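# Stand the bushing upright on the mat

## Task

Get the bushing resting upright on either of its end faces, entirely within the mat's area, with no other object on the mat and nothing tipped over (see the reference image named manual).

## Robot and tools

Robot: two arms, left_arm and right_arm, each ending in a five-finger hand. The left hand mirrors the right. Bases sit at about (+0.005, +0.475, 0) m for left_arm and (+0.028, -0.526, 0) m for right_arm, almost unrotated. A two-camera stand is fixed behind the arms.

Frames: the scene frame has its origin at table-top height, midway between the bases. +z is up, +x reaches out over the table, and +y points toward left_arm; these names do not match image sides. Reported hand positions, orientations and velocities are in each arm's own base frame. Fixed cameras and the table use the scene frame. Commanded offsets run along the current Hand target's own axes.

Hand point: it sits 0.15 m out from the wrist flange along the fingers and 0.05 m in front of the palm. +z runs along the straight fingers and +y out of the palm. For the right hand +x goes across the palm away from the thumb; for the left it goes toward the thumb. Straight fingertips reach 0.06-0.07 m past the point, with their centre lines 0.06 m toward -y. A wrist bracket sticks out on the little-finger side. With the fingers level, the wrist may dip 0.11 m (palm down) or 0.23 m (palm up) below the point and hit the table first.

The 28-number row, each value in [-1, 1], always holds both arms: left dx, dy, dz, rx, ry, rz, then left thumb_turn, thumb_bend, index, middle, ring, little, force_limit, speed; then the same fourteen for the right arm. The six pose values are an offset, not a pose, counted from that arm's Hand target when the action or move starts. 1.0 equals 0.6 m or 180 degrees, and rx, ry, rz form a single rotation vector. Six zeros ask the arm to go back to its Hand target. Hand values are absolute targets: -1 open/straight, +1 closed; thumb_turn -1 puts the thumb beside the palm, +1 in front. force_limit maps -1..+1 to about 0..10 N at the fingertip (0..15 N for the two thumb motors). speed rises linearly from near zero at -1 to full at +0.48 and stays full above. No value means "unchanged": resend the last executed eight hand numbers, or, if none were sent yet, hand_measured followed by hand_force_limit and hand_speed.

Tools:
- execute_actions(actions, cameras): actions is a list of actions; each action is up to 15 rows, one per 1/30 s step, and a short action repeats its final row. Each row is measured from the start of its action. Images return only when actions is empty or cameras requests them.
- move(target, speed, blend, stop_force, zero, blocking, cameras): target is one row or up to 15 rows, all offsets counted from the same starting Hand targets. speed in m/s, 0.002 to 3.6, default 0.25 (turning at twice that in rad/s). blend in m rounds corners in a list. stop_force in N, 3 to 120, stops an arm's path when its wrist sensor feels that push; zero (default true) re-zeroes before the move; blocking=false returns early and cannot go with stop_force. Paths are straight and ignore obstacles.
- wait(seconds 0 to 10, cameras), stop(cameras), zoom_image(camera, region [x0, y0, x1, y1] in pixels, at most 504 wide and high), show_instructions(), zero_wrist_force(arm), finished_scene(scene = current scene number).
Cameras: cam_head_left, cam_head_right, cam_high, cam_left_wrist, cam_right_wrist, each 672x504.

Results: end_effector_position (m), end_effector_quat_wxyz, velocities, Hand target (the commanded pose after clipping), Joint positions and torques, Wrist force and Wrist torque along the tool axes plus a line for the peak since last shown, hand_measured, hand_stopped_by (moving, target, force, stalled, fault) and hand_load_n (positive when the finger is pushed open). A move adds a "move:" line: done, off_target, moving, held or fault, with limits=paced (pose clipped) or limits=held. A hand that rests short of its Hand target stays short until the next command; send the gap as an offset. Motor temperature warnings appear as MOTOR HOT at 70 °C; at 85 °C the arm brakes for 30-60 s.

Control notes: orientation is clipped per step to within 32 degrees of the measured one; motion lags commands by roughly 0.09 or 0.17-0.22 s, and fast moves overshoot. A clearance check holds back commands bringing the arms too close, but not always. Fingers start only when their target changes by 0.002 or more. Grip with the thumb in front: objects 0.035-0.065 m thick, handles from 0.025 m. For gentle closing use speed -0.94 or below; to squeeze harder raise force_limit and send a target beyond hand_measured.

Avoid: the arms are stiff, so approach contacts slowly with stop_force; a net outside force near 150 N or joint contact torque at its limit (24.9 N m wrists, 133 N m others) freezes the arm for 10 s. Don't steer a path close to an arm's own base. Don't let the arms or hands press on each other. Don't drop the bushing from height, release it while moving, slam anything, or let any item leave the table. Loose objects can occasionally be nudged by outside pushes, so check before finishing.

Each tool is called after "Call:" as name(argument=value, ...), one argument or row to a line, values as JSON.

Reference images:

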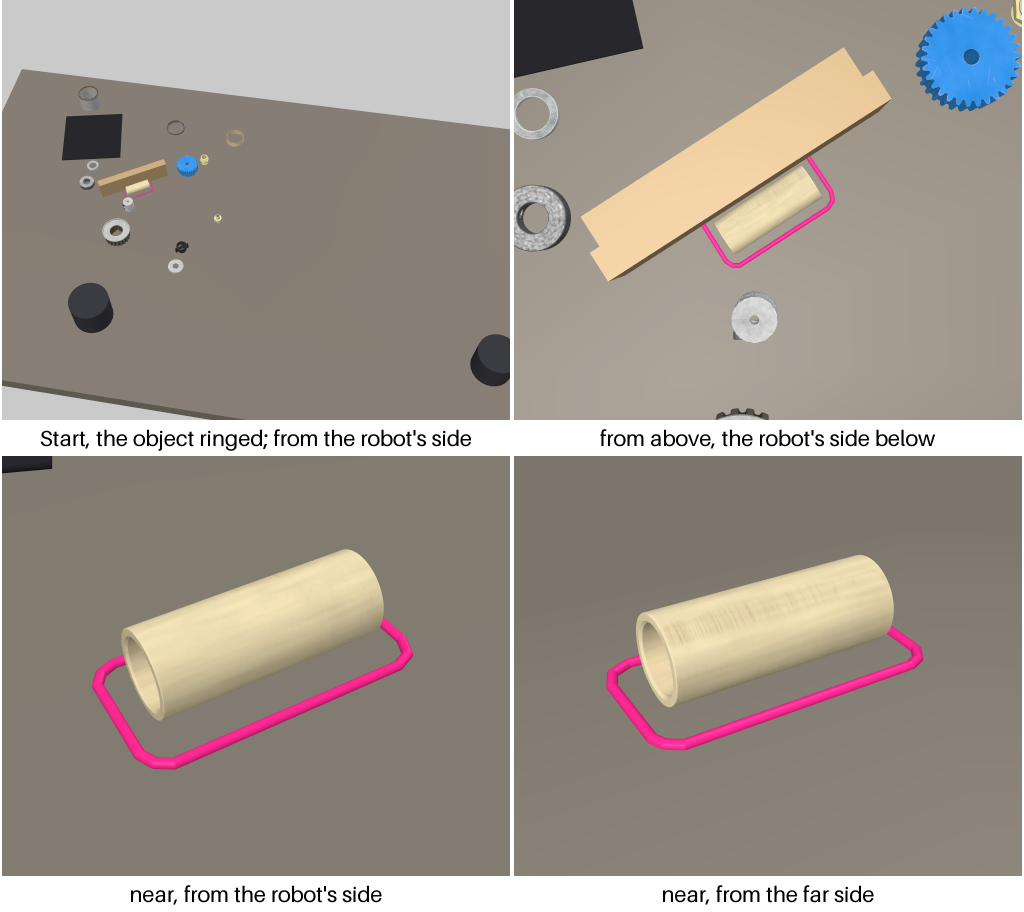

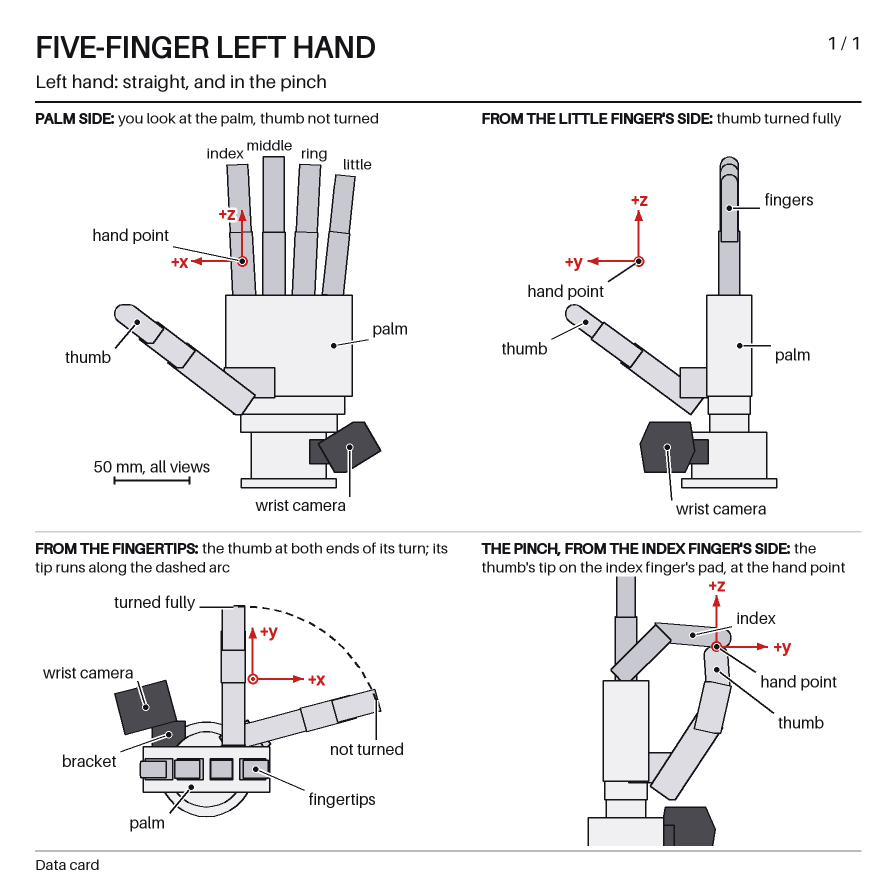

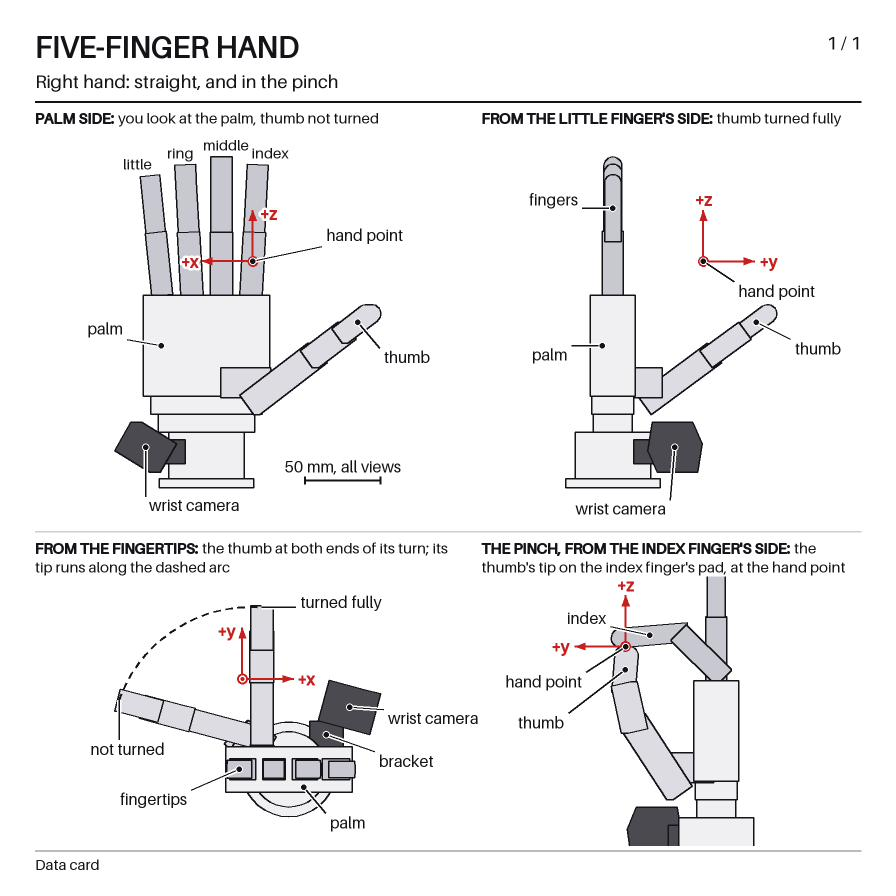

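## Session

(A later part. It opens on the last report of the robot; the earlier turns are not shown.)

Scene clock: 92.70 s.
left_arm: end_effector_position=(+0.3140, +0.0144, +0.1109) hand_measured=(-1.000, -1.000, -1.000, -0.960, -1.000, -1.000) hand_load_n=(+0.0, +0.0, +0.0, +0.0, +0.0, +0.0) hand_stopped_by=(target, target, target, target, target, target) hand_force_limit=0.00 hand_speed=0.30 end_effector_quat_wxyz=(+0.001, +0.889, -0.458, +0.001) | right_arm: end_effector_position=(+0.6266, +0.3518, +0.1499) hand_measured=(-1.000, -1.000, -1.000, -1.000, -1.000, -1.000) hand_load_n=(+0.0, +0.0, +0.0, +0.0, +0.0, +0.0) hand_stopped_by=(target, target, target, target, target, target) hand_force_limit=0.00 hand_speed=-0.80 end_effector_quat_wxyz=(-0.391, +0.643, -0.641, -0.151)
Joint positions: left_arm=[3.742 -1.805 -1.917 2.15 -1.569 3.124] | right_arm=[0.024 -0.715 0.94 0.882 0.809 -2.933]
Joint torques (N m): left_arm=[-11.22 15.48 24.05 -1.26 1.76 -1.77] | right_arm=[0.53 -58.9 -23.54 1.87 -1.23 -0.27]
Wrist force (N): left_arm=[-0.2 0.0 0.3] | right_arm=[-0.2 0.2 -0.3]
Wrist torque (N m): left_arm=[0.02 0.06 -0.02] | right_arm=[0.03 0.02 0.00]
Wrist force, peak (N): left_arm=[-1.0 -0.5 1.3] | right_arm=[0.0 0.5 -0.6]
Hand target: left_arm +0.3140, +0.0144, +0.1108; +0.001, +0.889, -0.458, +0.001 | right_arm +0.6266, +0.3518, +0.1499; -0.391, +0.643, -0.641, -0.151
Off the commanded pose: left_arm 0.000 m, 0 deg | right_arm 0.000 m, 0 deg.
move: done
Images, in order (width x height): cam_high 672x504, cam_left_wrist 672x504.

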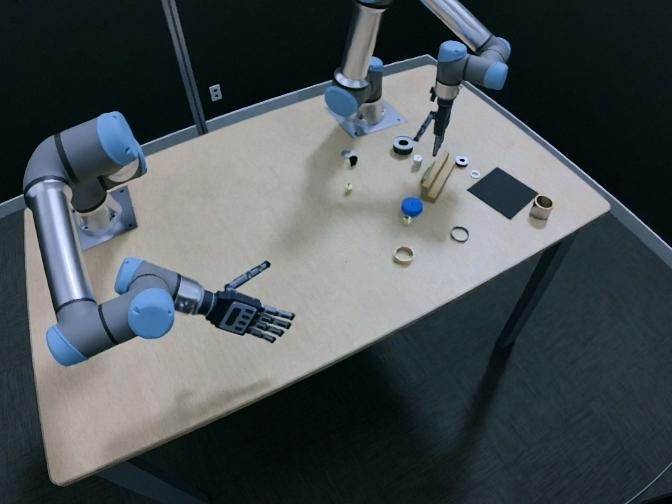

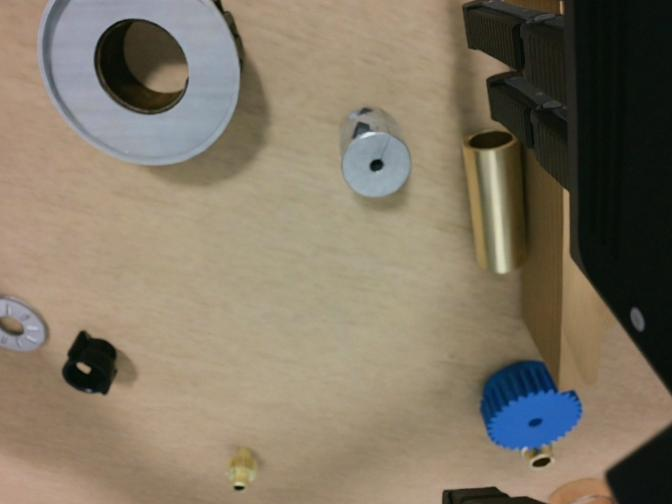

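Call:
move(
  target=[0,0,0.063,0,0,0,-1,-1,-1,-1,-1,-1,0,0.3,0,0,0,0,0,0,-1,-1,-1,-1,-1,-1,0,-0.8],
  cameras=["cam_left_wrist","cam_high"],
  stop_force=5,
  speed=0.06,
)

Call:
zoom_image(
  camera="cam_high",
  region=[390, 110, 490, 210],
)

Scene clock: 96.23 s.
left_arm: end_effector_position=(+0.3141, +0.0143, +0.0730) hand_measured=(-1.000, -1.000, -1.000, -0.960, -1.000, -1.000) hand_load_n=(+0.0, +0.0, +0.0, +0.0, +0.0, +0.0) hand_stopped_by=(target, target, target, target, target, target) hand_force_limit=0.00 hand_speed=0.30 end_effector_quat_wxyz=(+0.001, +0.889, -0.458, +0.001) | right_arm: end_effector_position=(+0.6266, +0.3518, +0.1499) hand_measured=(-1.000, -1.000, -1.000, -1.000, -1.000, -1.000) hand_load_n=(+0.0, +0.0, +0.5, +0.0, +0.0, +0.0) hand_stopped_by=(target, target, target, target, target, target) hand_force_limit=0.00 hand_speed=-0.80 end_effector_quat_wxyz=(-0.391, +0.643, -0.641, -0.151)
Joint positions: left_arm=[3.742 -1.861 -1.96 2.25 -1.569 3.124] | right_arm=[0.024 -0.715 0.94 0.882 0.809 -2.933]
Joint torques (N m): left_arm=[-10.12 31.87 23.28 -1.41 0.93 -1.5] | right_arm=[0.28 -58.15 -23.72 1.99 -1.16 -0.32]
Wrist force (N): left_arm=[-0.7 0.3 0.3] | right_arm=[-0.2 0.2 -0.2]
Wrist torque (N m): left_arm=[0.07 0.11 -0.07] | right_arm=[0.05 0.03 0.00]
Wrist force, peak (N): left_arm=[-0.8 0.3 1.0] | right_arm=[-0.4 0.8 -0.6]
Hand target: left_arm +0.3141, +0.0143, +0.0730; +0.001, +0.889, -0.458, +0.001 | right_arm +0.6266, +0.3518, +0.1499; -0.391, +0.643, -0.641, -0.151
Off the commanded pose: left_arm 0.000 m, 0 deg | right_arm 0.000 m, 0 deg.
move: done
Images, in order (width x height): cam_high 672x504, cam_left_wrist 672x504.

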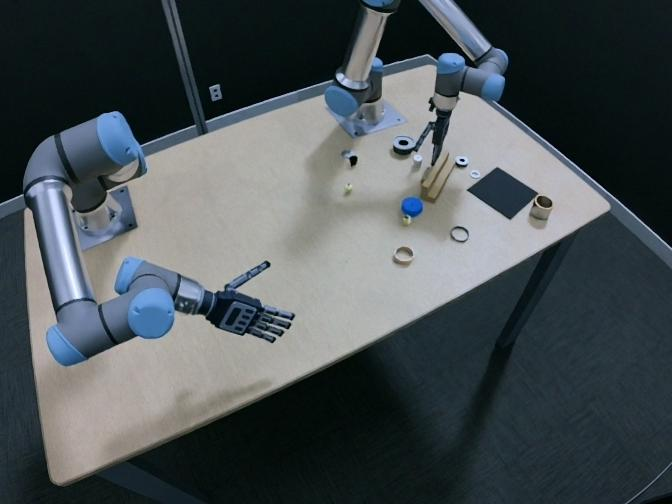

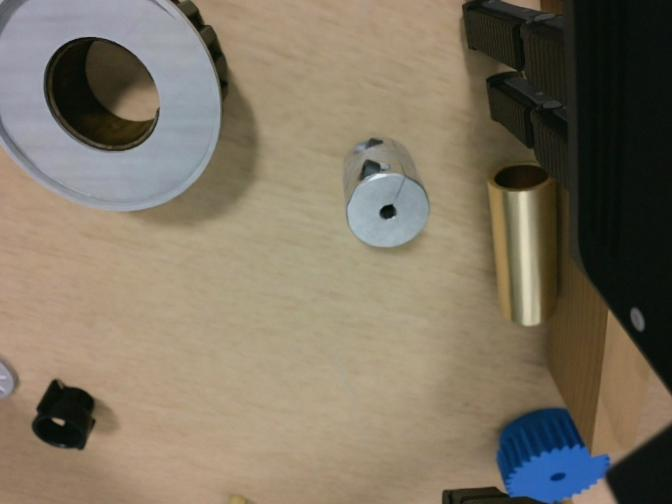

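Scaled by 5.040 from the camera's 672x504 image, which has a finer 960x720 frame.

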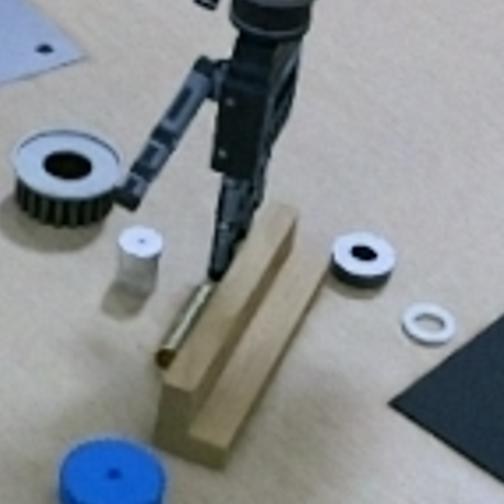

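Call:
move(
  target=[0.0817,0,0,0,0,0,-1,-1,-1,-1,-1,-1,0,0.3,0,0,0,0,0,0,-1,-1,-1,-1,-1,-1,0,-0.8],
  cameras=["cam_left_wrist"],
  speed=0.05,
)

Scene clock: 99.47 s.
left_arm: end_effector_position=(+0.3426, -0.0257, +0.0731) hand_measured=(-1.000, -1.000, -1.000, -0.960, -1.000, -1.000) hand_load_n=(+0.0, +0.0, +0.0, +0.0, +0.0, +0.0) hand_stopped_by=(target, target, target, target, target, target) hand_force_limit=0.00 hand_speed=0.30 end_effector_quat_wxyz=(+0.001, +0.889, -0.458, +0.001) end_effector_velocity=(+0.000, +0.001, +0.000) end_effector_angular_velocity=(+0.000, -0.001, -0.001) | right_arm: end_effector_position=(+0.6266, +0.3518, +0.1499) hand_measured=(-1.000, -1.000, -1.000, -1.000, -1.000, -1.000) hand_load_n=(+0.0, +0.0, +0.0, +0.0, +0.0, +0.0) hand_stopped_by=(target, target, target, target, target, target) hand_force_limit=0.00 hand_speed=-0.80 end_effector_quat_wxyz=(-0.391, +0.643, -0.641, -0.151)
Joint positions: left_arm=[3.598 -1.908 -1.893 2.23 -1.569 2.979] | right_arm=[0.024 -0.715 0.94 0.882 0.809 -2.933]
Joint velocities: left_arm=[0.004 0.002 -0.001 0.001 0.001 0.005] | right_arm=[within noise]
Joint torques (N m): left_arm=[9.79 34.98 2.08 -1.63 -0.9 1.01] | right_arm=[0.6 -59.28 -24.23 1.96 -1.17 -0.35]
Wrist force (N): left_arm=[-0.9 0.0 -0.1] | right_arm=[0.0 0.2 -0.1]
Wrist torque (N m): left_arm=[0.04 0.13 -0.09] | right_arm=[0.03 0.00 0.01]
Wrist force, peak (N): left_arm=[-1.3 0.0 0.2] | right_arm=[-0.2 0.3 -0.8]
Hand target: left_arm +0.3425, -0.0256, +0.0731; +0.001, +0.889, -0.458, +0.001 | right_arm +0.6266, +0.3518, +0.1499; -0.391, +0.643, -0.641, -0.151
Off the commanded pose: left_arm 0.000 m, 0 deg | right_arm 0.000 m, 0 deg.
move: done
Images, in order (width x height): cam_left_wrist 672x504.

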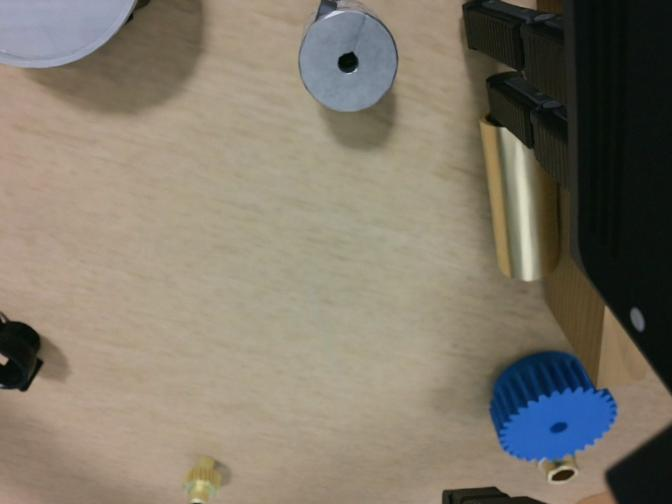

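Call:
move(
  target=[
    [0,0.005,-0.06,0,0,0,-1,-1,-1,-1,-1,-1,0,0.3,0,0,0,0,0,0,-1,-1,-1,-1,-1,-1,0,-0.8],
    [0.0883,-0.01,-0.06,0,0,0,-1,-1,-1,-1,-1,-1,0,0.3,0,0,0,0,0,0,-1,-1,-1,-1,-1,-1,0,-0.8],
  ],
  cameras=[],
  blend=0.005,
  speed=0.15,
)

Call:
move(
  target=[0,0,0.04,0,0,0,-1,-1,-1,-1,-1,-1,0,0.3,0,0,0,0,0,0,-1,-1,-1,-1,-1,-1,0,-0.8],
  cameras=["cam_left_wrist","cam_high"],
  stop_force=3,
  speed=0.01,
)

Call:
zoom_image(
  camera="cam_high",
  region=[390, 110, 490, 210],
)

Scene clock: 104.07 s.
left_arm: end_effector_position=(+0.3780, -0.0652, +0.1092) hand_measured=(-1.000, -1.000, -1.000, -0.960, -1.000, -1.000) hand_load_n=(+0.0, +0.0, +0.0, +0.0, +0.0, +0.0) hand_stopped_by=(target, target, target, target, target, target) hand_force_limit=0.00 hand_speed=0.30 end_effector_quat_wxyz=(+0.001, +0.889, -0.458, +0.001) | right_arm: end_effector_position=(+0.6266, +0.3518, +0.1499) hand_measured=(-1.000, -1.000, -1.000, -1.000, -1.000, -1.000) hand_load_n=(+0.0, +0.0, +0.0, +0.0, +0.0, +0.0) hand_stopped_by=(target, target, target, target, target, target) hand_force_limit=0.00 hand_speed=-0.80 end_effector_quat_wxyz=(-0.391, +0.643, -0.641, -0.151)
Joint positions: left_arm=[3.462 -1.931 -1.749 2.109 -1.569 2.843] | right_arm=[0.024 -0.715 0.94 0.882 0.809 -2.933]
Joint torques (N m): left_arm=[-5.55 26.37 12.46 -1.68 -0.67 -1] | right_arm=[0.88 -59.61 -24.6 2.05 -1.11 -0.31]
Wrist force (N): left_arm=[-0.3 0.0 0.4] | right_arm=[-0.1 0.4 -0.2]
Wrist torque (N m): left_arm=[0.01 0.05 -0.08] | right_arm=[0.06 0.02 0.00]
Wrist force, peak (N): left_arm=[-1.3 -0.3 -1.4] | right_arm=[-0.5 0.3 -0.6]
Hand target: left_arm +0.3781, -0.0653, +0.1092; +0.001, +0.889, -0.458, +0.001 | right_arm +0.6266, +0.3518, +0.1499; -0.391, +0.643, -0.641, -0.151
Off the commanded pose: left_arm 0.000 m, 0 deg | right_arm 0.000 m, 0 deg.
move: done
No camera images: "cameras" was empty.

Scene clock: 106.57 s.
left_arm: end_effector_position=(+0.3781, -0.0653, +0.0944) hand_measured=(-1.000, -1.000, -1.000, -0.960, -1.000, -1.000) hand_load_n=(+0.0, +0.0, +0.0, +0.0, +0.0, +0.0) hand_stopped_by=(target, target, target, target, target, target) hand_force_limit=0.00 hand_speed=0.30 end_effector_quat_wxyz=(+0.001, +0.889, -0.458, +0.001) | right_arm: end_effector_position=(+0.6266, +0.3518, +0.1499) hand_measured=(-1.000, -1.000, -1.000, -1.000, -1.000, -1.000) hand_load_n=(+0.0, +0.0, +0.0, +0.0, +0.0, +0.0) hand_stopped_by=(target, target, target, target, target, target) hand_force_limit=0.00 hand_speed=-0.80 end_effector_quat_wxyz=(-0.391, +0.643, -0.641, -0.151)
Joint positions: left_arm=[3.462 -1.949 -1.766 2.144 -1.569 2.843] | right_arm=[0.024 -0.715 0.94 0.882 0.809 -2.933]
Joint torques (N m): left_arm=[-9.54 35.54 23.95 -2.4 1.58 -1.37] | right_arm=[0.99 -60.16 -24.19 2.07 -1.07 -0.39]
Wrist force (N): left_arm=[-0.9 0.2 -2.5] | right_arm=[-0.3 0.3 0.1]
Wrist torque (N m): left_arm=[0.22 -0.02 -0.13] | right_arm=[0.04 0.03 -0.01]
Wrist force, peak (N): left_arm=[-0.2 0.1 -13.2] | right_arm=[-0.2 0.0 -0.9]
Hand target: left_arm +0.3781, -0.0653, +0.0944; +0.001, +0.889, -0.458, +0.001 (not the last commanded pose) | right_arm +0.6266, +0.3518, +0.1499; -0.391, +0.643, -0.641, -0.151
Off the commanded pose: left_arm 0.009 m, 0 deg | right_arm 0.000 m, 0 deg.
move: contact (left_arm)
Images, in order (width x height): cam_high 672x504, cam_left_wrist 672x504.

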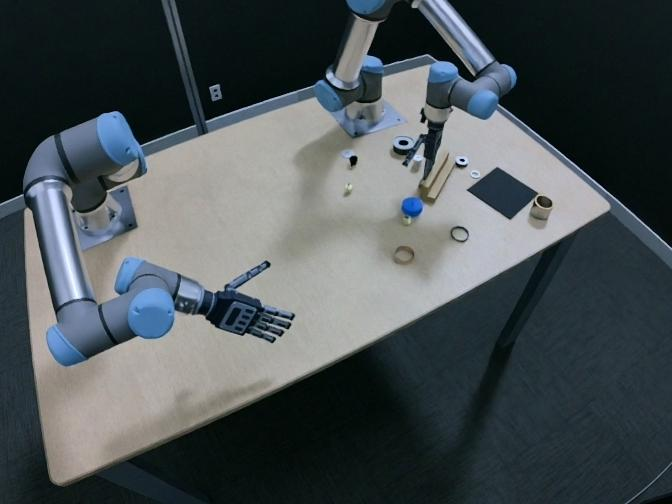

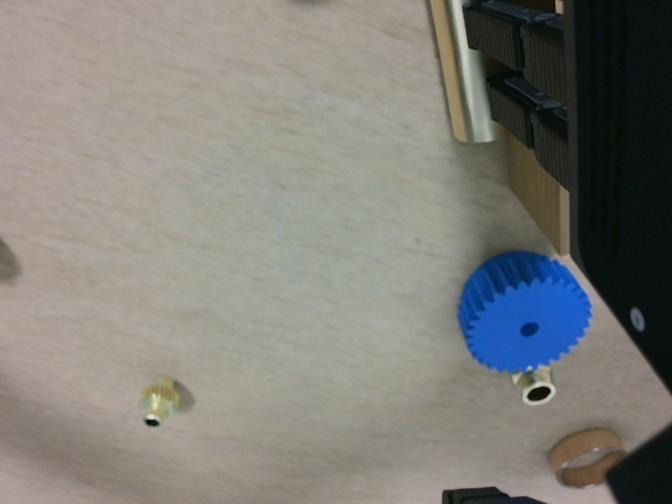

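Scaled by 5.040 from the camera's 672x504 image, which has a finer 960x720 frame.

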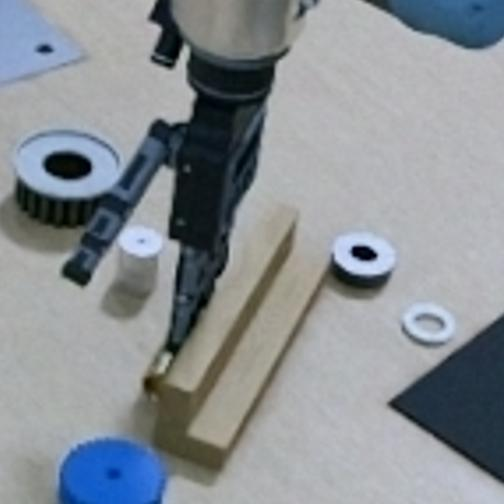

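Call:
move(
  target=[0,0.13,0.002,0,0,0,-1,-1,-1,-1,-1,-1,0,0.3,0,0,0,0,0,0,-1,-1,-1,-1,-1,-1,0,-0.8],
  cameras=["cam_left_wrist"],
  speed=0.05,
)

Scene clock: 110.63 s.
left_arm: end_effector_position=(+0.3145, -0.1106, +0.0933) hand_measured=(-1.000, -1.000, -1.000, -0.960, -1.000, -1.000) hand_load_n=(+0.0, +0.0, +0.0, +0.5, +0.0, +0.0) hand_stopped_by=(target, target, target, target, target, target) hand_force_limit=0.00 hand_speed=0.30 end_effector_quat_wxyz=(+0.001, +0.889, -0.458, +0.001) | right_arm: end_effector_position=(+0.6266, +0.3518, +0.1499) hand_measured=(-1.000, -1.000, -1.000, -1.000, -1.000, -1.000) hand_load_n=(+0.0, +0.0, +0.0, +0.0, +0.0, +0.0) hand_stopped_by=(target, target, target, target, target, target) hand_force_limit=0.00 hand_speed=-0.80 end_effector_quat_wxyz=(-0.391, +0.643, -0.641, -0.151)
Joint positions: left_arm=[3.389 -1.821 -1.95 2.2 -1.569 2.771] | right_arm=[0.024 -0.715 0.94 0.882 0.809 -2.933]
Joint torques (N m): left_arm=[11.33 13.88 24.74 -3.97 1.2 1.45] | right_arm=[0.45 -60.34 -25.12 2.03 -1.14 -0.54]
Wrist force (N): left_arm=[-0.4 -0.4 0.2] | right_arm=[-0.1 0.2 -0.2]
Wrist torque (N m): left_arm=[-0.08 0.07 0.01] | right_arm=[0.04 0.02 0.01]
Wrist force, peak (N): left_arm=[-0.6 0.0 -4.4] | right_arm=[-0.1 0.7 -0.4]
Hand target: left_arm +0.3145, -0.1105, +0.0933; +0.001, +0.889, -0.458, +0.001 | right_arm +0.6266, +0.3518, +0.1499; -0.391, +0.643, -0.641, -0.151
Off the commanded pose: left_arm 0.000 m, 0 deg | right_arm 0.000 m, 0 deg.
move: done
Images, in order (width x height): cam_left_wrist 672x504.

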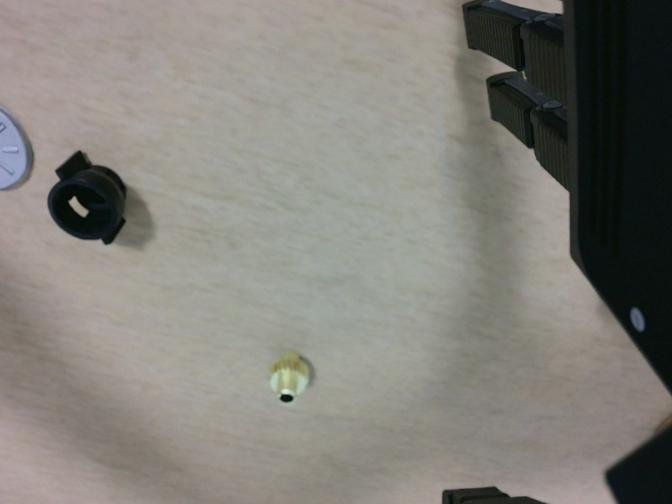

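Call:
move(
  target=[-0.06,0.1,-0.22,0,0,0,-1,-1,-1,-1,-1,-1,0,0.3,0,0,0,0,0,0,-1,-1,-1,-1,-1,-1,0,-0.8],
  cameras=["cam_left_wrist","cam_high"],
)

Call:
zoom_image(
  camera="cam_high",
  region=[370, 110, 490, 230],
)

Scene clock: 113.00 s.
left_arm: end_effector_position=(+0.2448, -0.1157, +0.2252) hand_measured=(-1.000, -1.000, -1.000, -0.960, -1.000, -1.000) hand_load_n=(+0.0, +0.0, +0.0, +0.5, +0.0, +0.0) hand_stopped_by=(target, target, target, target, target, target) hand_force_limit=0.00 hand_speed=0.30 end_effector_quat_wxyz=(+0.001, +0.889, -0.458, +0.001) | right_arm: end_effector_position=(+0.6266, +0.3518, +0.1499) hand_measured=(-1.000, -1.000, -1.000, -1.000, -1.000, -1.000) hand_load_n=(+0.0, +0.0, +0.0, +0.0, +0.0, +0.0) hand_stopped_by=(target, target, target, target, target, target) hand_force_limit=0.00 hand_speed=-0.80 end_effector_quat_wxyz=(-0.391, +0.643, -0.641, -0.151)
Joint positions: left_arm=[3.438 -1.503 -1.926 1.858 -1.569 2.819] | right_arm=[0.024 -0.715 0.94 0.882 0.809 -2.933]
Joint torques (N m): left_arm=[-10.96 19.98 4.35 -3.74 1.71 -1.69] | right_arm=[1.26 -59.55 -23.8 2.22 -1.25 -0.39]
Wrist force (N): left_arm=[-0.4 -0.2 0.4] | right_arm=[0.0 0.4 -0.3]
Wrist torque (N m): left_arm=[-0.05 0.03 -0.03] | right_arm=[0.07 0.01 0.01]
Wrist force, peak (N): left_arm=[-0.9 0.9 -2.0] | right_arm=[0.0 0.8 -0.4]
Hand target: left_arm +0.2447, -0.1157, +0.2253; +0.001, +0.889, -0.458, +0.001 | right_arm +0.6266, +0.3518, +0.1499; -0.391, +0.643, -0.641, -0.151
Off the commanded pose: left_arm 0.000 m, 0 deg | right_arm 0.000 m, 0 deg.
move: done
Images, in order (width x height): cam_high 672x504, cam_left_wrist 672x504.

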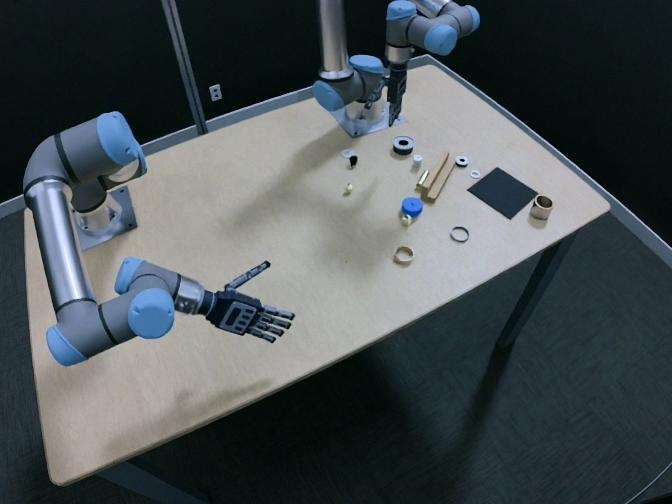

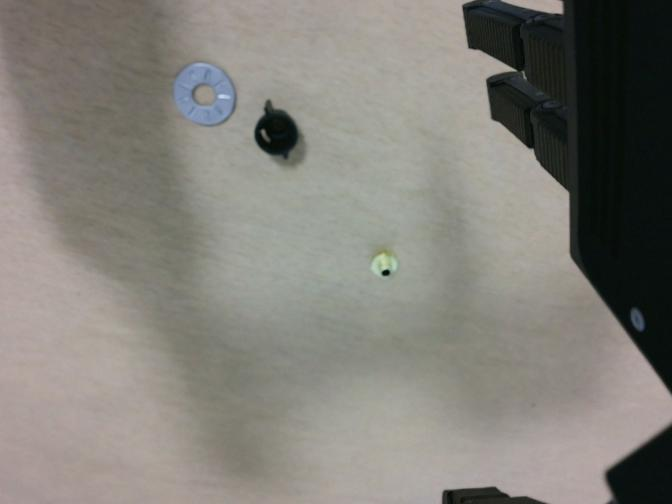

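Scaled by 4.200 from the camera's 672x504 image, which has a finer 960x720 frame.

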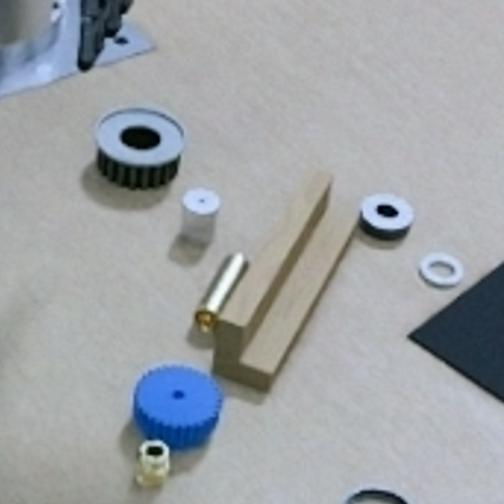

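Call:
move(
  target=[-0.023,-0.172,0.108,0,0,0,-1,-1,-1,-1,-1,-1,0,0.3,0,0,0,0,0,0,-1,-1,-1,-1,-1,-1,0,-0.8],
  cameras=["cam_left_wrist"],
)

Scene clock: 116.97 s.
left_arm: end_effector_position=(+0.3208, -0.0448, +0.1605) hand_measured=(-1.000, -1.000, -1.000, -0.960, -1.000, -1.000) hand_load_n=(+0.0, +0.0, +0.0, +0.0, +0.0, +0.0) hand_stopped_by=(target, target, target, target, target, target) hand_force_limit=0.00 hand_speed=0.30 end_effector_quat_wxyz=(+0.001, +0.889, -0.458, +0.001) | right_arm: end_effector_position=(+0.6266, +0.3518, +0.1499) hand_measured=(-1.000, -1.000, -1.000, -1.000, -1.000, -1.000) hand_load_n=(+0.0, +0.0, +0.0, +0.0, +0.0, +0.0) hand_stopped_by=(target, target, target, target, target, target) hand_force_limit=0.00 hand_speed=-0.80 end_effector_quat_wxyz=(-0.391, +0.643, -0.641, -0.151)
Joint positions: left_arm=[3.574 -1.742 -1.85 2.021 -1.569 2.956] | right_arm=[0.024 -0.715 0.94 0.882 0.809 -2.933]
Joint torques (N m): left_arm=[-2.66 13.4 8.47 -1.77 1.11 -0.16] | right_arm=[0.5 -60.88 -24.15 2.28 -1.1 -0.67]
Wrist force (N): left_arm=[0.1 0.2 -0.3] | right_arm=[0.3 0.3 -0.1]
Wrist torque (N m): left_arm=[0.11 -0.05 0.00] | right_arm=[0.06 -0.04 0.03]
Wrist force, peak (N): left_arm=[-0.5 -2.1 1.1] | right_arm=[-0.6 0.3 -0.7]
Hand target: left_arm +0.3208, -0.0448, +0.1604; +0.001, +0.889, -0.458, +0.001 | right_arm +0.6266, +0.3518, +0.1499; -0.391, +0.643, -0.641, -0.151
Off the commanded pose: left_arm 0.000 m, 0 deg | right_arm 0.000 m, 0 deg.
move: done
Images, in order (width x height): cam_left_wrist 672x504.

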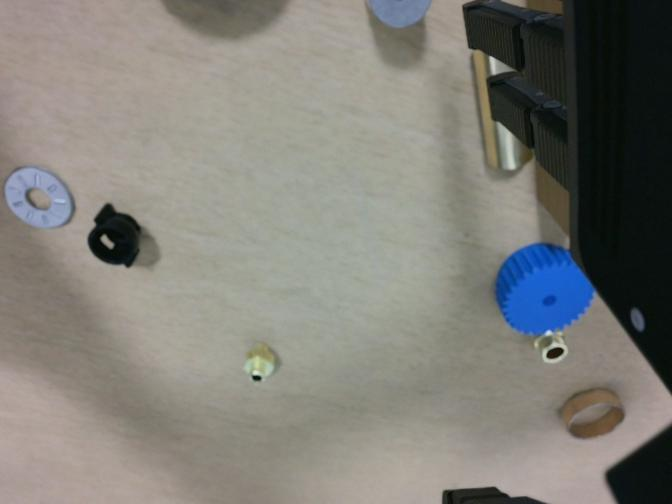

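Call:
move(
  target=[0.0583,-0.065,0.06,0,0,0,-1,-1,-1,-1,-1,-1,0,0.3,0,0,0,0,0,0,-1,-1,-1,-1,-1,-1,0,-0.8],
  cameras=["cam_left_wrist","cam_high"],
)

Call:
zoom_image(
  camera="cam_high",
  region=[370, 110, 490, 230],
)

Scene clock: 122.07 s.
left_arm: end_effector_position=(+0.3729, -0.0508, +0.1245) hand_measured=(-1.000, -1.000, -1.000, -0.960, -1.000, -1.000) hand_load_n=(+0.0, +0.0, +0.0, +0.0, +0.0, +0.0) hand_stopped_by=(target, target, target, target, target, target) hand_force_limit=0.00 hand_speed=0.30 end_effector_quat_wxyz=(+0.001, +0.889, -0.458, +0.001) | right_arm: end_effector_position=(+0.6266, +0.3518, +0.1499) hand_measured=(-1.000, -1.000, -1.000, -1.000, -1.000, -1.000) hand_load_n=(+0.0, +0.0, +0.0, -0.5, +0.0, +0.0) hand_stopped_by=(target, target, target, target, target, target) hand_force_limit=0.00 hand_speed=-0.80 end_effector_quat_wxyz=(-0.391, +0.643, -0.641, -0.151)
Joint positions: left_arm=[3.502 -1.901 -1.746 2.076 -1.569 2.883] | right_arm=[0.024 -0.715 0.94 0.882 0.809 -2.933]
Joint torques (N m): left_arm=[9.36 19.99 9.43 -2.95 -1.66 0.56] | right_arm=[-0.19 -59.64 -24.14 2.17 -1.2 -0.62]
Wrist force (N): left_arm=[-0.2 0.1 -0.1] | right_arm=[0.1 0.2 -0.2]
Wrist torque (N m): left_arm=[0.08 0.01 -0.04] | right_arm=[0.03 -0.03 0.02]
Wrist force, peak (N): left_arm=[-0.7 1.2 -0.5] | right_arm=[-0.5 0.5 -0.5]
Hand target: left_arm +0.3729, -0.0507, +0.1244; +0.001, +0.889, -0.458, +0.001 | right_arm +0.6266, +0.3518, +0.1499; -0.391, +0.643, -0.641, -0.151
Off the commanded pose: left_arm 0.000 m, 0 deg | right_arm 0.000 m, 0 deg.
move: done
Images, in order (width x height): cam_high 672x504, cam_left_wrist 672x504.

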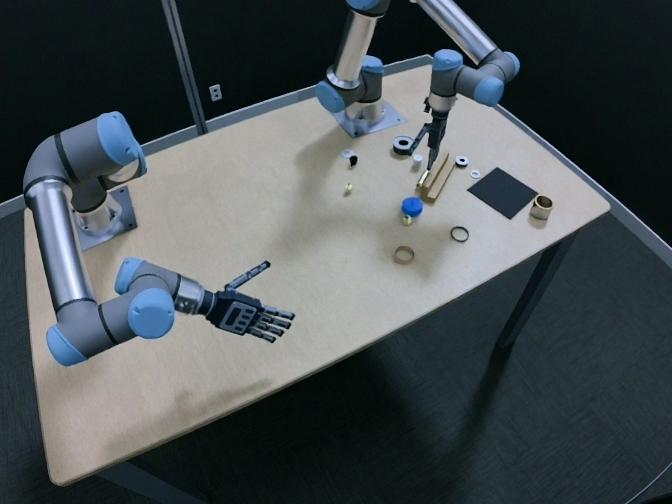

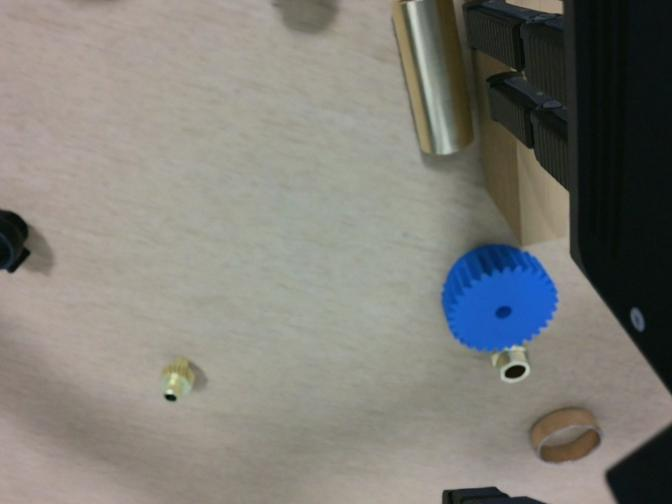

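Scaled by 4.200 from the camera's 672x504 image, which has a finer 960x720 frame.

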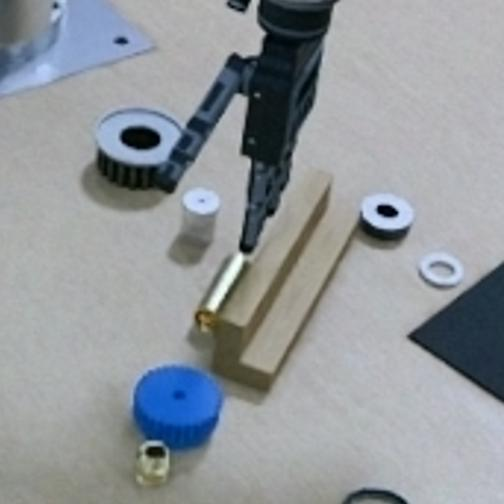

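Call:
move(
  target=[0,0,0.065,0,0,0,-1,-1,-1,-1,-1,-1,0,0.3,0,0,0,0,0,0,-1,-1,-1,-1,-1,-1,0,-0.8],
  cameras=["cam_left_wrist","cam_high"],
  stop_force=5,
  speed=0.015,
)

Call:
zoom_image(
  camera="cam_high",
  region=[390, 130, 470, 210],
)

Scene clock: 128.73 s.
left_arm: end_effector_position=(+0.3729, -0.0508, +0.0911) hand_measured=(-1.000, -1.000, -1.000, -0.962, -1.000, -1.000) hand_load_n=(+0.0, +0.0, -2.0, +1.5, +0.0, +0.0) hand_stopped_by=(target, target, target, target, target, target) hand_force_limit=0.00 hand_speed=0.30 end_effector_quat_wxyz=(+0.001, +0.889, -0.458, +0.001) | right_arm: end_effector_position=(+0.6266, +0.3518, +0.1499) hand_measured=(-1.000, -1.000, -1.000, -1.000, -1.000, -1.000) hand_load_n=(+0.0, +0.0, +0.0, +0.0, +0.0, +0.0) hand_stopped_by=(target, target, target, target, target, target) hand_force_limit=0.00 hand_speed=-0.80 end_effector_quat_wxyz=(-0.391, +0.643, -0.641, -0.151)
Joint positions: left_arm=[3.502 -1.943 -1.785 2.157 -1.569 2.883] | right_arm=[0.024 -0.715 0.94 0.882 0.809 -2.933]
Joint torques (N m): left_arm=[-9.74 34.79 23.23 -1.37 0.03 -1.01] | right_arm=[0.78 -59.6 -25.25 2.32 -1.25 -0.64]
Wrist force (N): left_arm=[-0.2 -0.6 -5.5] | right_arm=[-0.1 0.1 -0.4]
Wrist torque (N m): left_arm=[0.37 -0.07 -0.02] | right_arm=[0.03 0.02 -0.01]
Wrist force, peak (N): left_arm=[-0.6 -3.7 -19.4] | right_arm=[0.1 0.6 -0.5]
Hand target: left_arm +0.3729, -0.0508, +0.0911; +0.001, +0.889, -0.458, +0.001 (not the last commanded pose) | right_arm +0.6266, +0.3518, +0.1499; -0.391, +0.643, -0.641, -0.151
Off the commanded pose: left_arm 0.006 m, 0 deg | right_arm 0.000 m, 0 deg.
move: contact (left_arm)
Images, in order (width x height): cam_high 672x504, cam_left_wrist 672x504.

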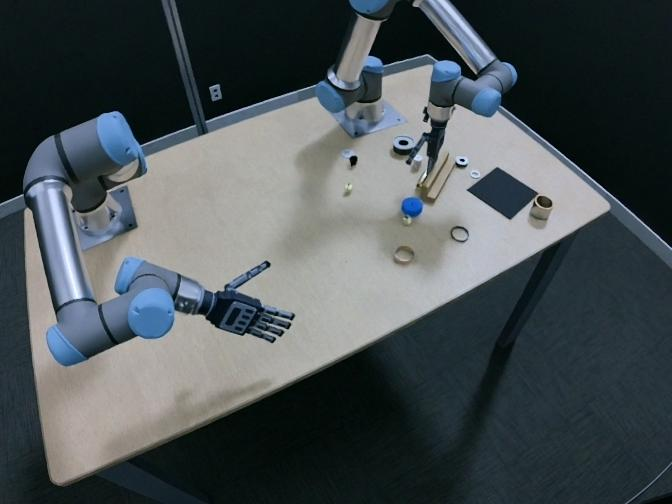

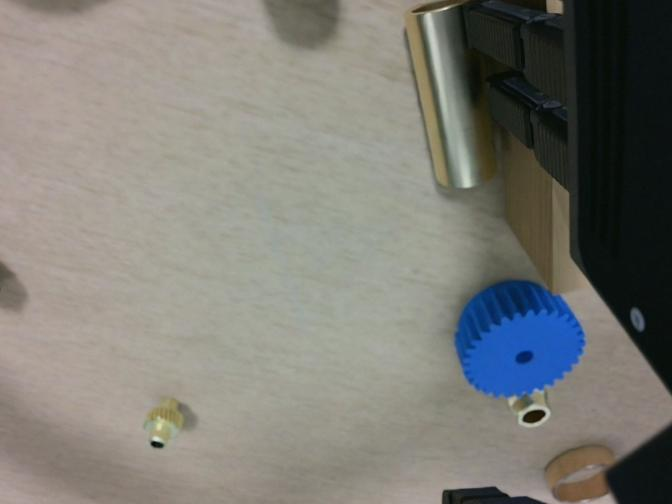

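Scaled by 6.300 from the camera's 672x504 image, which has a finer 960x720 frame.

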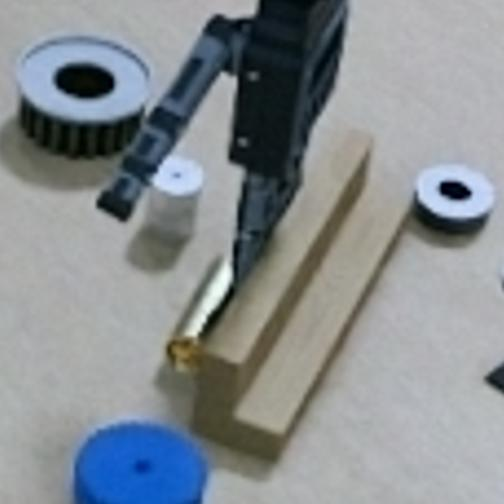

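Call:
move(
  target=[0,0.1,0.005,0,0,0,-1,-1,-1,-1,-1,-1,0,0.3,0,0,0,0,0,0,-1,-1,-1,-1,-1,-1,0,-0.8],
  cameras=["cam_left_wrist"],
  stop_force=14,
  speed=0.05,
)

Scene clock: 131.57 s.
left_arm: end_effector_position=(+0.3706, -0.0524, +0.0910) hand_measured=(-1.000, -1.000, -1.000, -0.962, -1.000, -1.000) hand_load_n=(+0.0, +0.0, +0.0, +10.5, +0.0, +0.0) hand_stopped_by=(target, target, target, target, target, target) hand_force_limit=0.00 hand_speed=0.30 end_effector_quat_wxyz=(+0.001, +0.889, -0.458, +0.001) | right_arm: end_effector_position=(+0.6266, +0.3518, +0.1499) hand_measured=(-1.000, -1.000, -1.000, -1.000, -1.000, -1.000) hand_load_n=(+0.0, +0.0, +0.0, +0.0, +0.0, +0.0) hand_stopped_by=(target, target, target, target, target, target) hand_force_limit=0.00 hand_speed=-0.80 end_effector_quat_wxyz=(-0.391, +0.643, -0.641, -0.151)
Joint positions: left_arm=[3.5 -1.938 -1.793 2.16 -1.569 2.881] | right_arm=[0.024 -0.715 0.94 0.882 0.809 -2.933]
Joint torques (N m): left_arm=[3.81 24.91 -7.48 -1.29 1.57 -1.27] | right_arm=[1.04 -59.96 -24.06 2.48 -1.38 -0.52]
Wrist force (N): left_arm=[-1.3 -12.1 -28.0] | right_arm=[0.3 0.5 -0.3]
Wrist torque (N m): left_arm=[1.87 -0.58 0.10] | right_arm=[0.08 -0.04 0.04]
Wrist force, peak (N): left_arm=[-1.5 -18.4 -54.5] | right_arm=[0.0 0.7 -0.4]
Hand target: left_arm +0.3706, -0.0524, +0.0910; +0.001, +0.889, -0.458, +0.001 (not the last commanded pose) | right_arm +0.6266, +0.3518, +0.1499; -0.391, +0.643, -0.641, -0.151
Off the commanded pose: left_arm 0.057 m, 0 deg | right_arm 0.000 m, 0 deg.
move: contact (left_arm)
Images, in order (width x height): cam_left_wrist 672x504.

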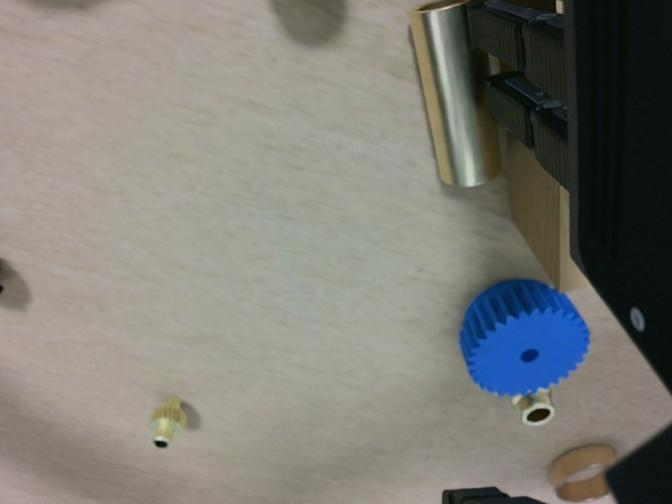

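Call:
move(
  target=[
    [0,-0.003,-0.02,0,0,0,-1,-1,-1,-1,-1,-1,0,0.3,0,0,0,0,0,0,-1,-1,-1,-1,-1,-1,0,-0.8],
    [0,0.012,-0.02,0,0,0,-1,-1,-1,-1,-1,-1,0,0.3,0,0,0,0,0,0,-1,-1,-1,-1,-1,-1,0,-0.8],
  ],
  cameras=[],
  speed=0.05,
)

Call:
move(
  target=[0,0,0.03,0,0,0,-1,-1,-1,-1,-1,-1,0,0.3,0,0,0,0,0,0,-1,-1,-1,-1,-1,-1,0,-0.8],
  cameras=[],
  stop_force=3,
  speed=0.01,
)

Call:
move(
  target=[0,0.05,0.002,0,0,0,-1,-1,-1,-1,-1,-1,0,0.3,0,0,0,0,0,0,-1,-1,-1,-1,-1,-1,0,-0.8],
  cameras=["cam_left_wrist"],
  speed=0.08,
  stop_force=20,
)

Scene clock: 136.50 s.
left_arm: end_effector_position=(+0.3647, -0.0567, +0.1030) hand_measured=(-1.000, -1.000, -1.000, -0.960, -1.000, -1.000) hand_load_n=(+0.0, +0.0, +0.0, +0.0, +0.0, +0.0) hand_stopped_by=(target, target, target, target, target, target) hand_force_limit=0.00 hand_speed=0.30 end_effector_quat_wxyz=(+0.001, +0.889, -0.458, +0.001) | right_arm: end_effector_position=(+0.6266, +0.3518, +0.1499) hand_measured=(-1.000, -1.000, -1.000, -1.000, -1.000, -1.000) hand_load_n=(+0.0, +0.0, +0.0, +0.0, +0.0, +0.0) hand_stopped_by=(target, target, target, target, target, target) hand_force_limit=0.00 hand_speed=-0.80 end_effector_quat_wxyz=(-0.391, +0.643, -0.641, -0.151)
Joint positions: left_arm=[3.495 -1.909 -1.798 2.137 -1.569 2.876] | right_arm=[0.024 -0.715 0.94 0.882 0.809 -2.933]
Joint torques (N m): left_arm=[8.17 17.44 23.94 -4.34 1.5 0.85] | right_arm=[0.19 -59.59 -24.72 2.39 -1.16 -0.58]
Wrist force (N): left_arm=[-0.6 0.2 0.3] | right_arm=[-0.1 0.4 -0.3]
Wrist torque (N m): left_arm=[0.06 0.09 -0.06] | right_arm=[0.08 0.00 0.02]
Wrist force, peak (N): left_arm=[-1.0 -11.7 -29.2] | right_arm=[-0.3 0.8 -0.3]
Hand target: left_arm +0.3648, -0.0566, +0.1030; +0.001, +0.889, -0.458, +0.001 | right_arm +0.6266, +0.3518, +0.1499; -0.391, +0.643, -0.641, -0.151
Off the commanded pose: left_arm 0.000 m, 0 deg | right_arm 0.000 m, 0 deg.
move: done
No camera images: "cameras" was empty.

Scene clock: 139.47 s.
left_arm: end_effector_position=(+0.3648, -0.0566, +0.0850) hand_measured=(-1.000, -1.000, -1.000, -0.960, -1.000, -1.000) hand_load_n=(+0.0, +0.0, +0.0, +0.0, +0.0, +0.0) hand_stopped_by=(target, target, target, target, target, target) hand_force_limit=0.00 hand_speed=0.30 end_effector_quat_wxyz=(+0.001, +0.889, -0.458, +0.001) | right_arm: end_effector_position=(+0.6266, +0.3518, +0.1499) hand_measured=(-1.000, -1.000, -1.000, -1.000, -1.000, -1.000) hand_load_n=(+0.0, +0.0, -0.5, +0.0, +0.0, +0.0) hand_stopped_by=(target, target, target, target, target, target) hand_force_limit=0.00 hand_speed=-0.80 end_effector_quat_wxyz=(-0.391, +0.643, -0.641, -0.151)
Joint positions: left_arm=[3.495 -1.934 -1.818 2.181 -1.569 2.876] | right_arm=[0.024 -0.715 0.94 0.882 0.809 -2.933]
Joint torques (N m): left_arm=[-8.08 35.08 23.45 -3.82 0.19 -1.28] | right_arm=[0.74 -59.98 -24.54 2.43 -1.3 -0.5]
Wrist force (N): left_arm=[-0.2 -0.1 0.0] | right_arm=[-0.2 0.3 -0.5]
Wrist torque (N m): left_arm=[0.05 0.04 -0.05] | right_arm=[0.07 0.04 0.00]
Wrist force, peak (N): left_arm=[-0.8 0.2 0.3] | right_arm=[-0.1 0.5 -0.7]
Hand target: left_arm +0.3648, -0.0566, +0.0850; +0.001, +0.889, -0.458, +0.001 | right_arm +0.6266, +0.3518, +0.1499; -0.391, +0.643, -0.641, -0.151
Off the commanded pose: left_arm 0.000 m, 0 deg | right_arm 0.000 m, 0 deg.
move: done
No camera images: "cameras" was empty.

Scene clock: 140.87 s.
left_arm: end_effector_position=(+0.3403, -0.0740, +0.0838) hand_measured=(-1.000, -1.000, -1.000, -0.960, -1.000, -1.000) hand_load_n=(+0.0, +0.0, +0.0, +0.0, +0.0, +0.0) hand_stopped_by=(target, target, target, target, target, target) hand_force_limit=0.00 hand_speed=0.30 end_effector_quat_wxyz=(+0.001, +0.889, -0.458, +0.001) | right_arm: end_effector_position=(+0.6266, +0.3518, +0.1499) hand_measured=(-1.000, -1.000, -1.000, -1.000, -1.000, -1.000) hand_load_n=(-0.5, +0.0, +0.0, +0.0, +0.0, +0.0) hand_stopped_by=(target, target, target, target, target, target) hand_force_limit=0.00 hand_speed=-0.80 end_effector_quat_wxyz=(-0.391, +0.643, -0.641, -0.151)
Joint positions: left_arm=[3.472 -1.884 -1.893 2.207 -1.569 2.853] | right_arm=[0.024 -0.715 0.94 0.882 0.809 -2.933]
Joint torques (N m): left_arm=[10.7 17.92 22.53 -4.05 -1.16 1.4] | right_arm=[1.1 -59.78 -24.36 2.37 -1.36 -0.4]
Wrist force (N): left_arm=[-0.4 -0.3 0.1] | right_arm=[-0.3 0.4 -0.2]
Wrist torque (N m): left_arm=[0.02 0.08 0.03] | right_arm=[0.06 0.05 0.00]
Wrist force, peak (N): left_arm=[-0.3 -1.1 -2.4] | right_arm=[-0.2 0.5 -0.7]
Hand target: left_arm +0.3403, -0.0740, +0.0838; +0.001, +0.889, -0.458, +0.001 | right_arm +0.6266, +0.3518, +0.1499; -0.391, +0.643, -0.641, -0.151
Off the commanded pose: left_arm 0.000 m, 0 deg | right_arm 0.000 m, 0 deg.
move: done
Images, in order (width x height): cam_left_wrist 672x504.

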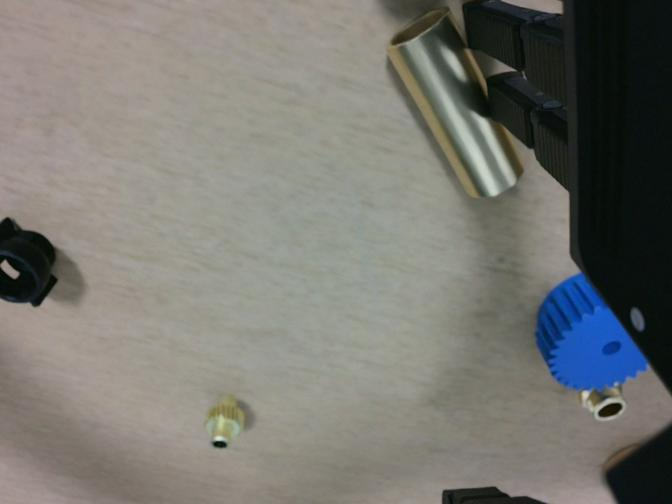

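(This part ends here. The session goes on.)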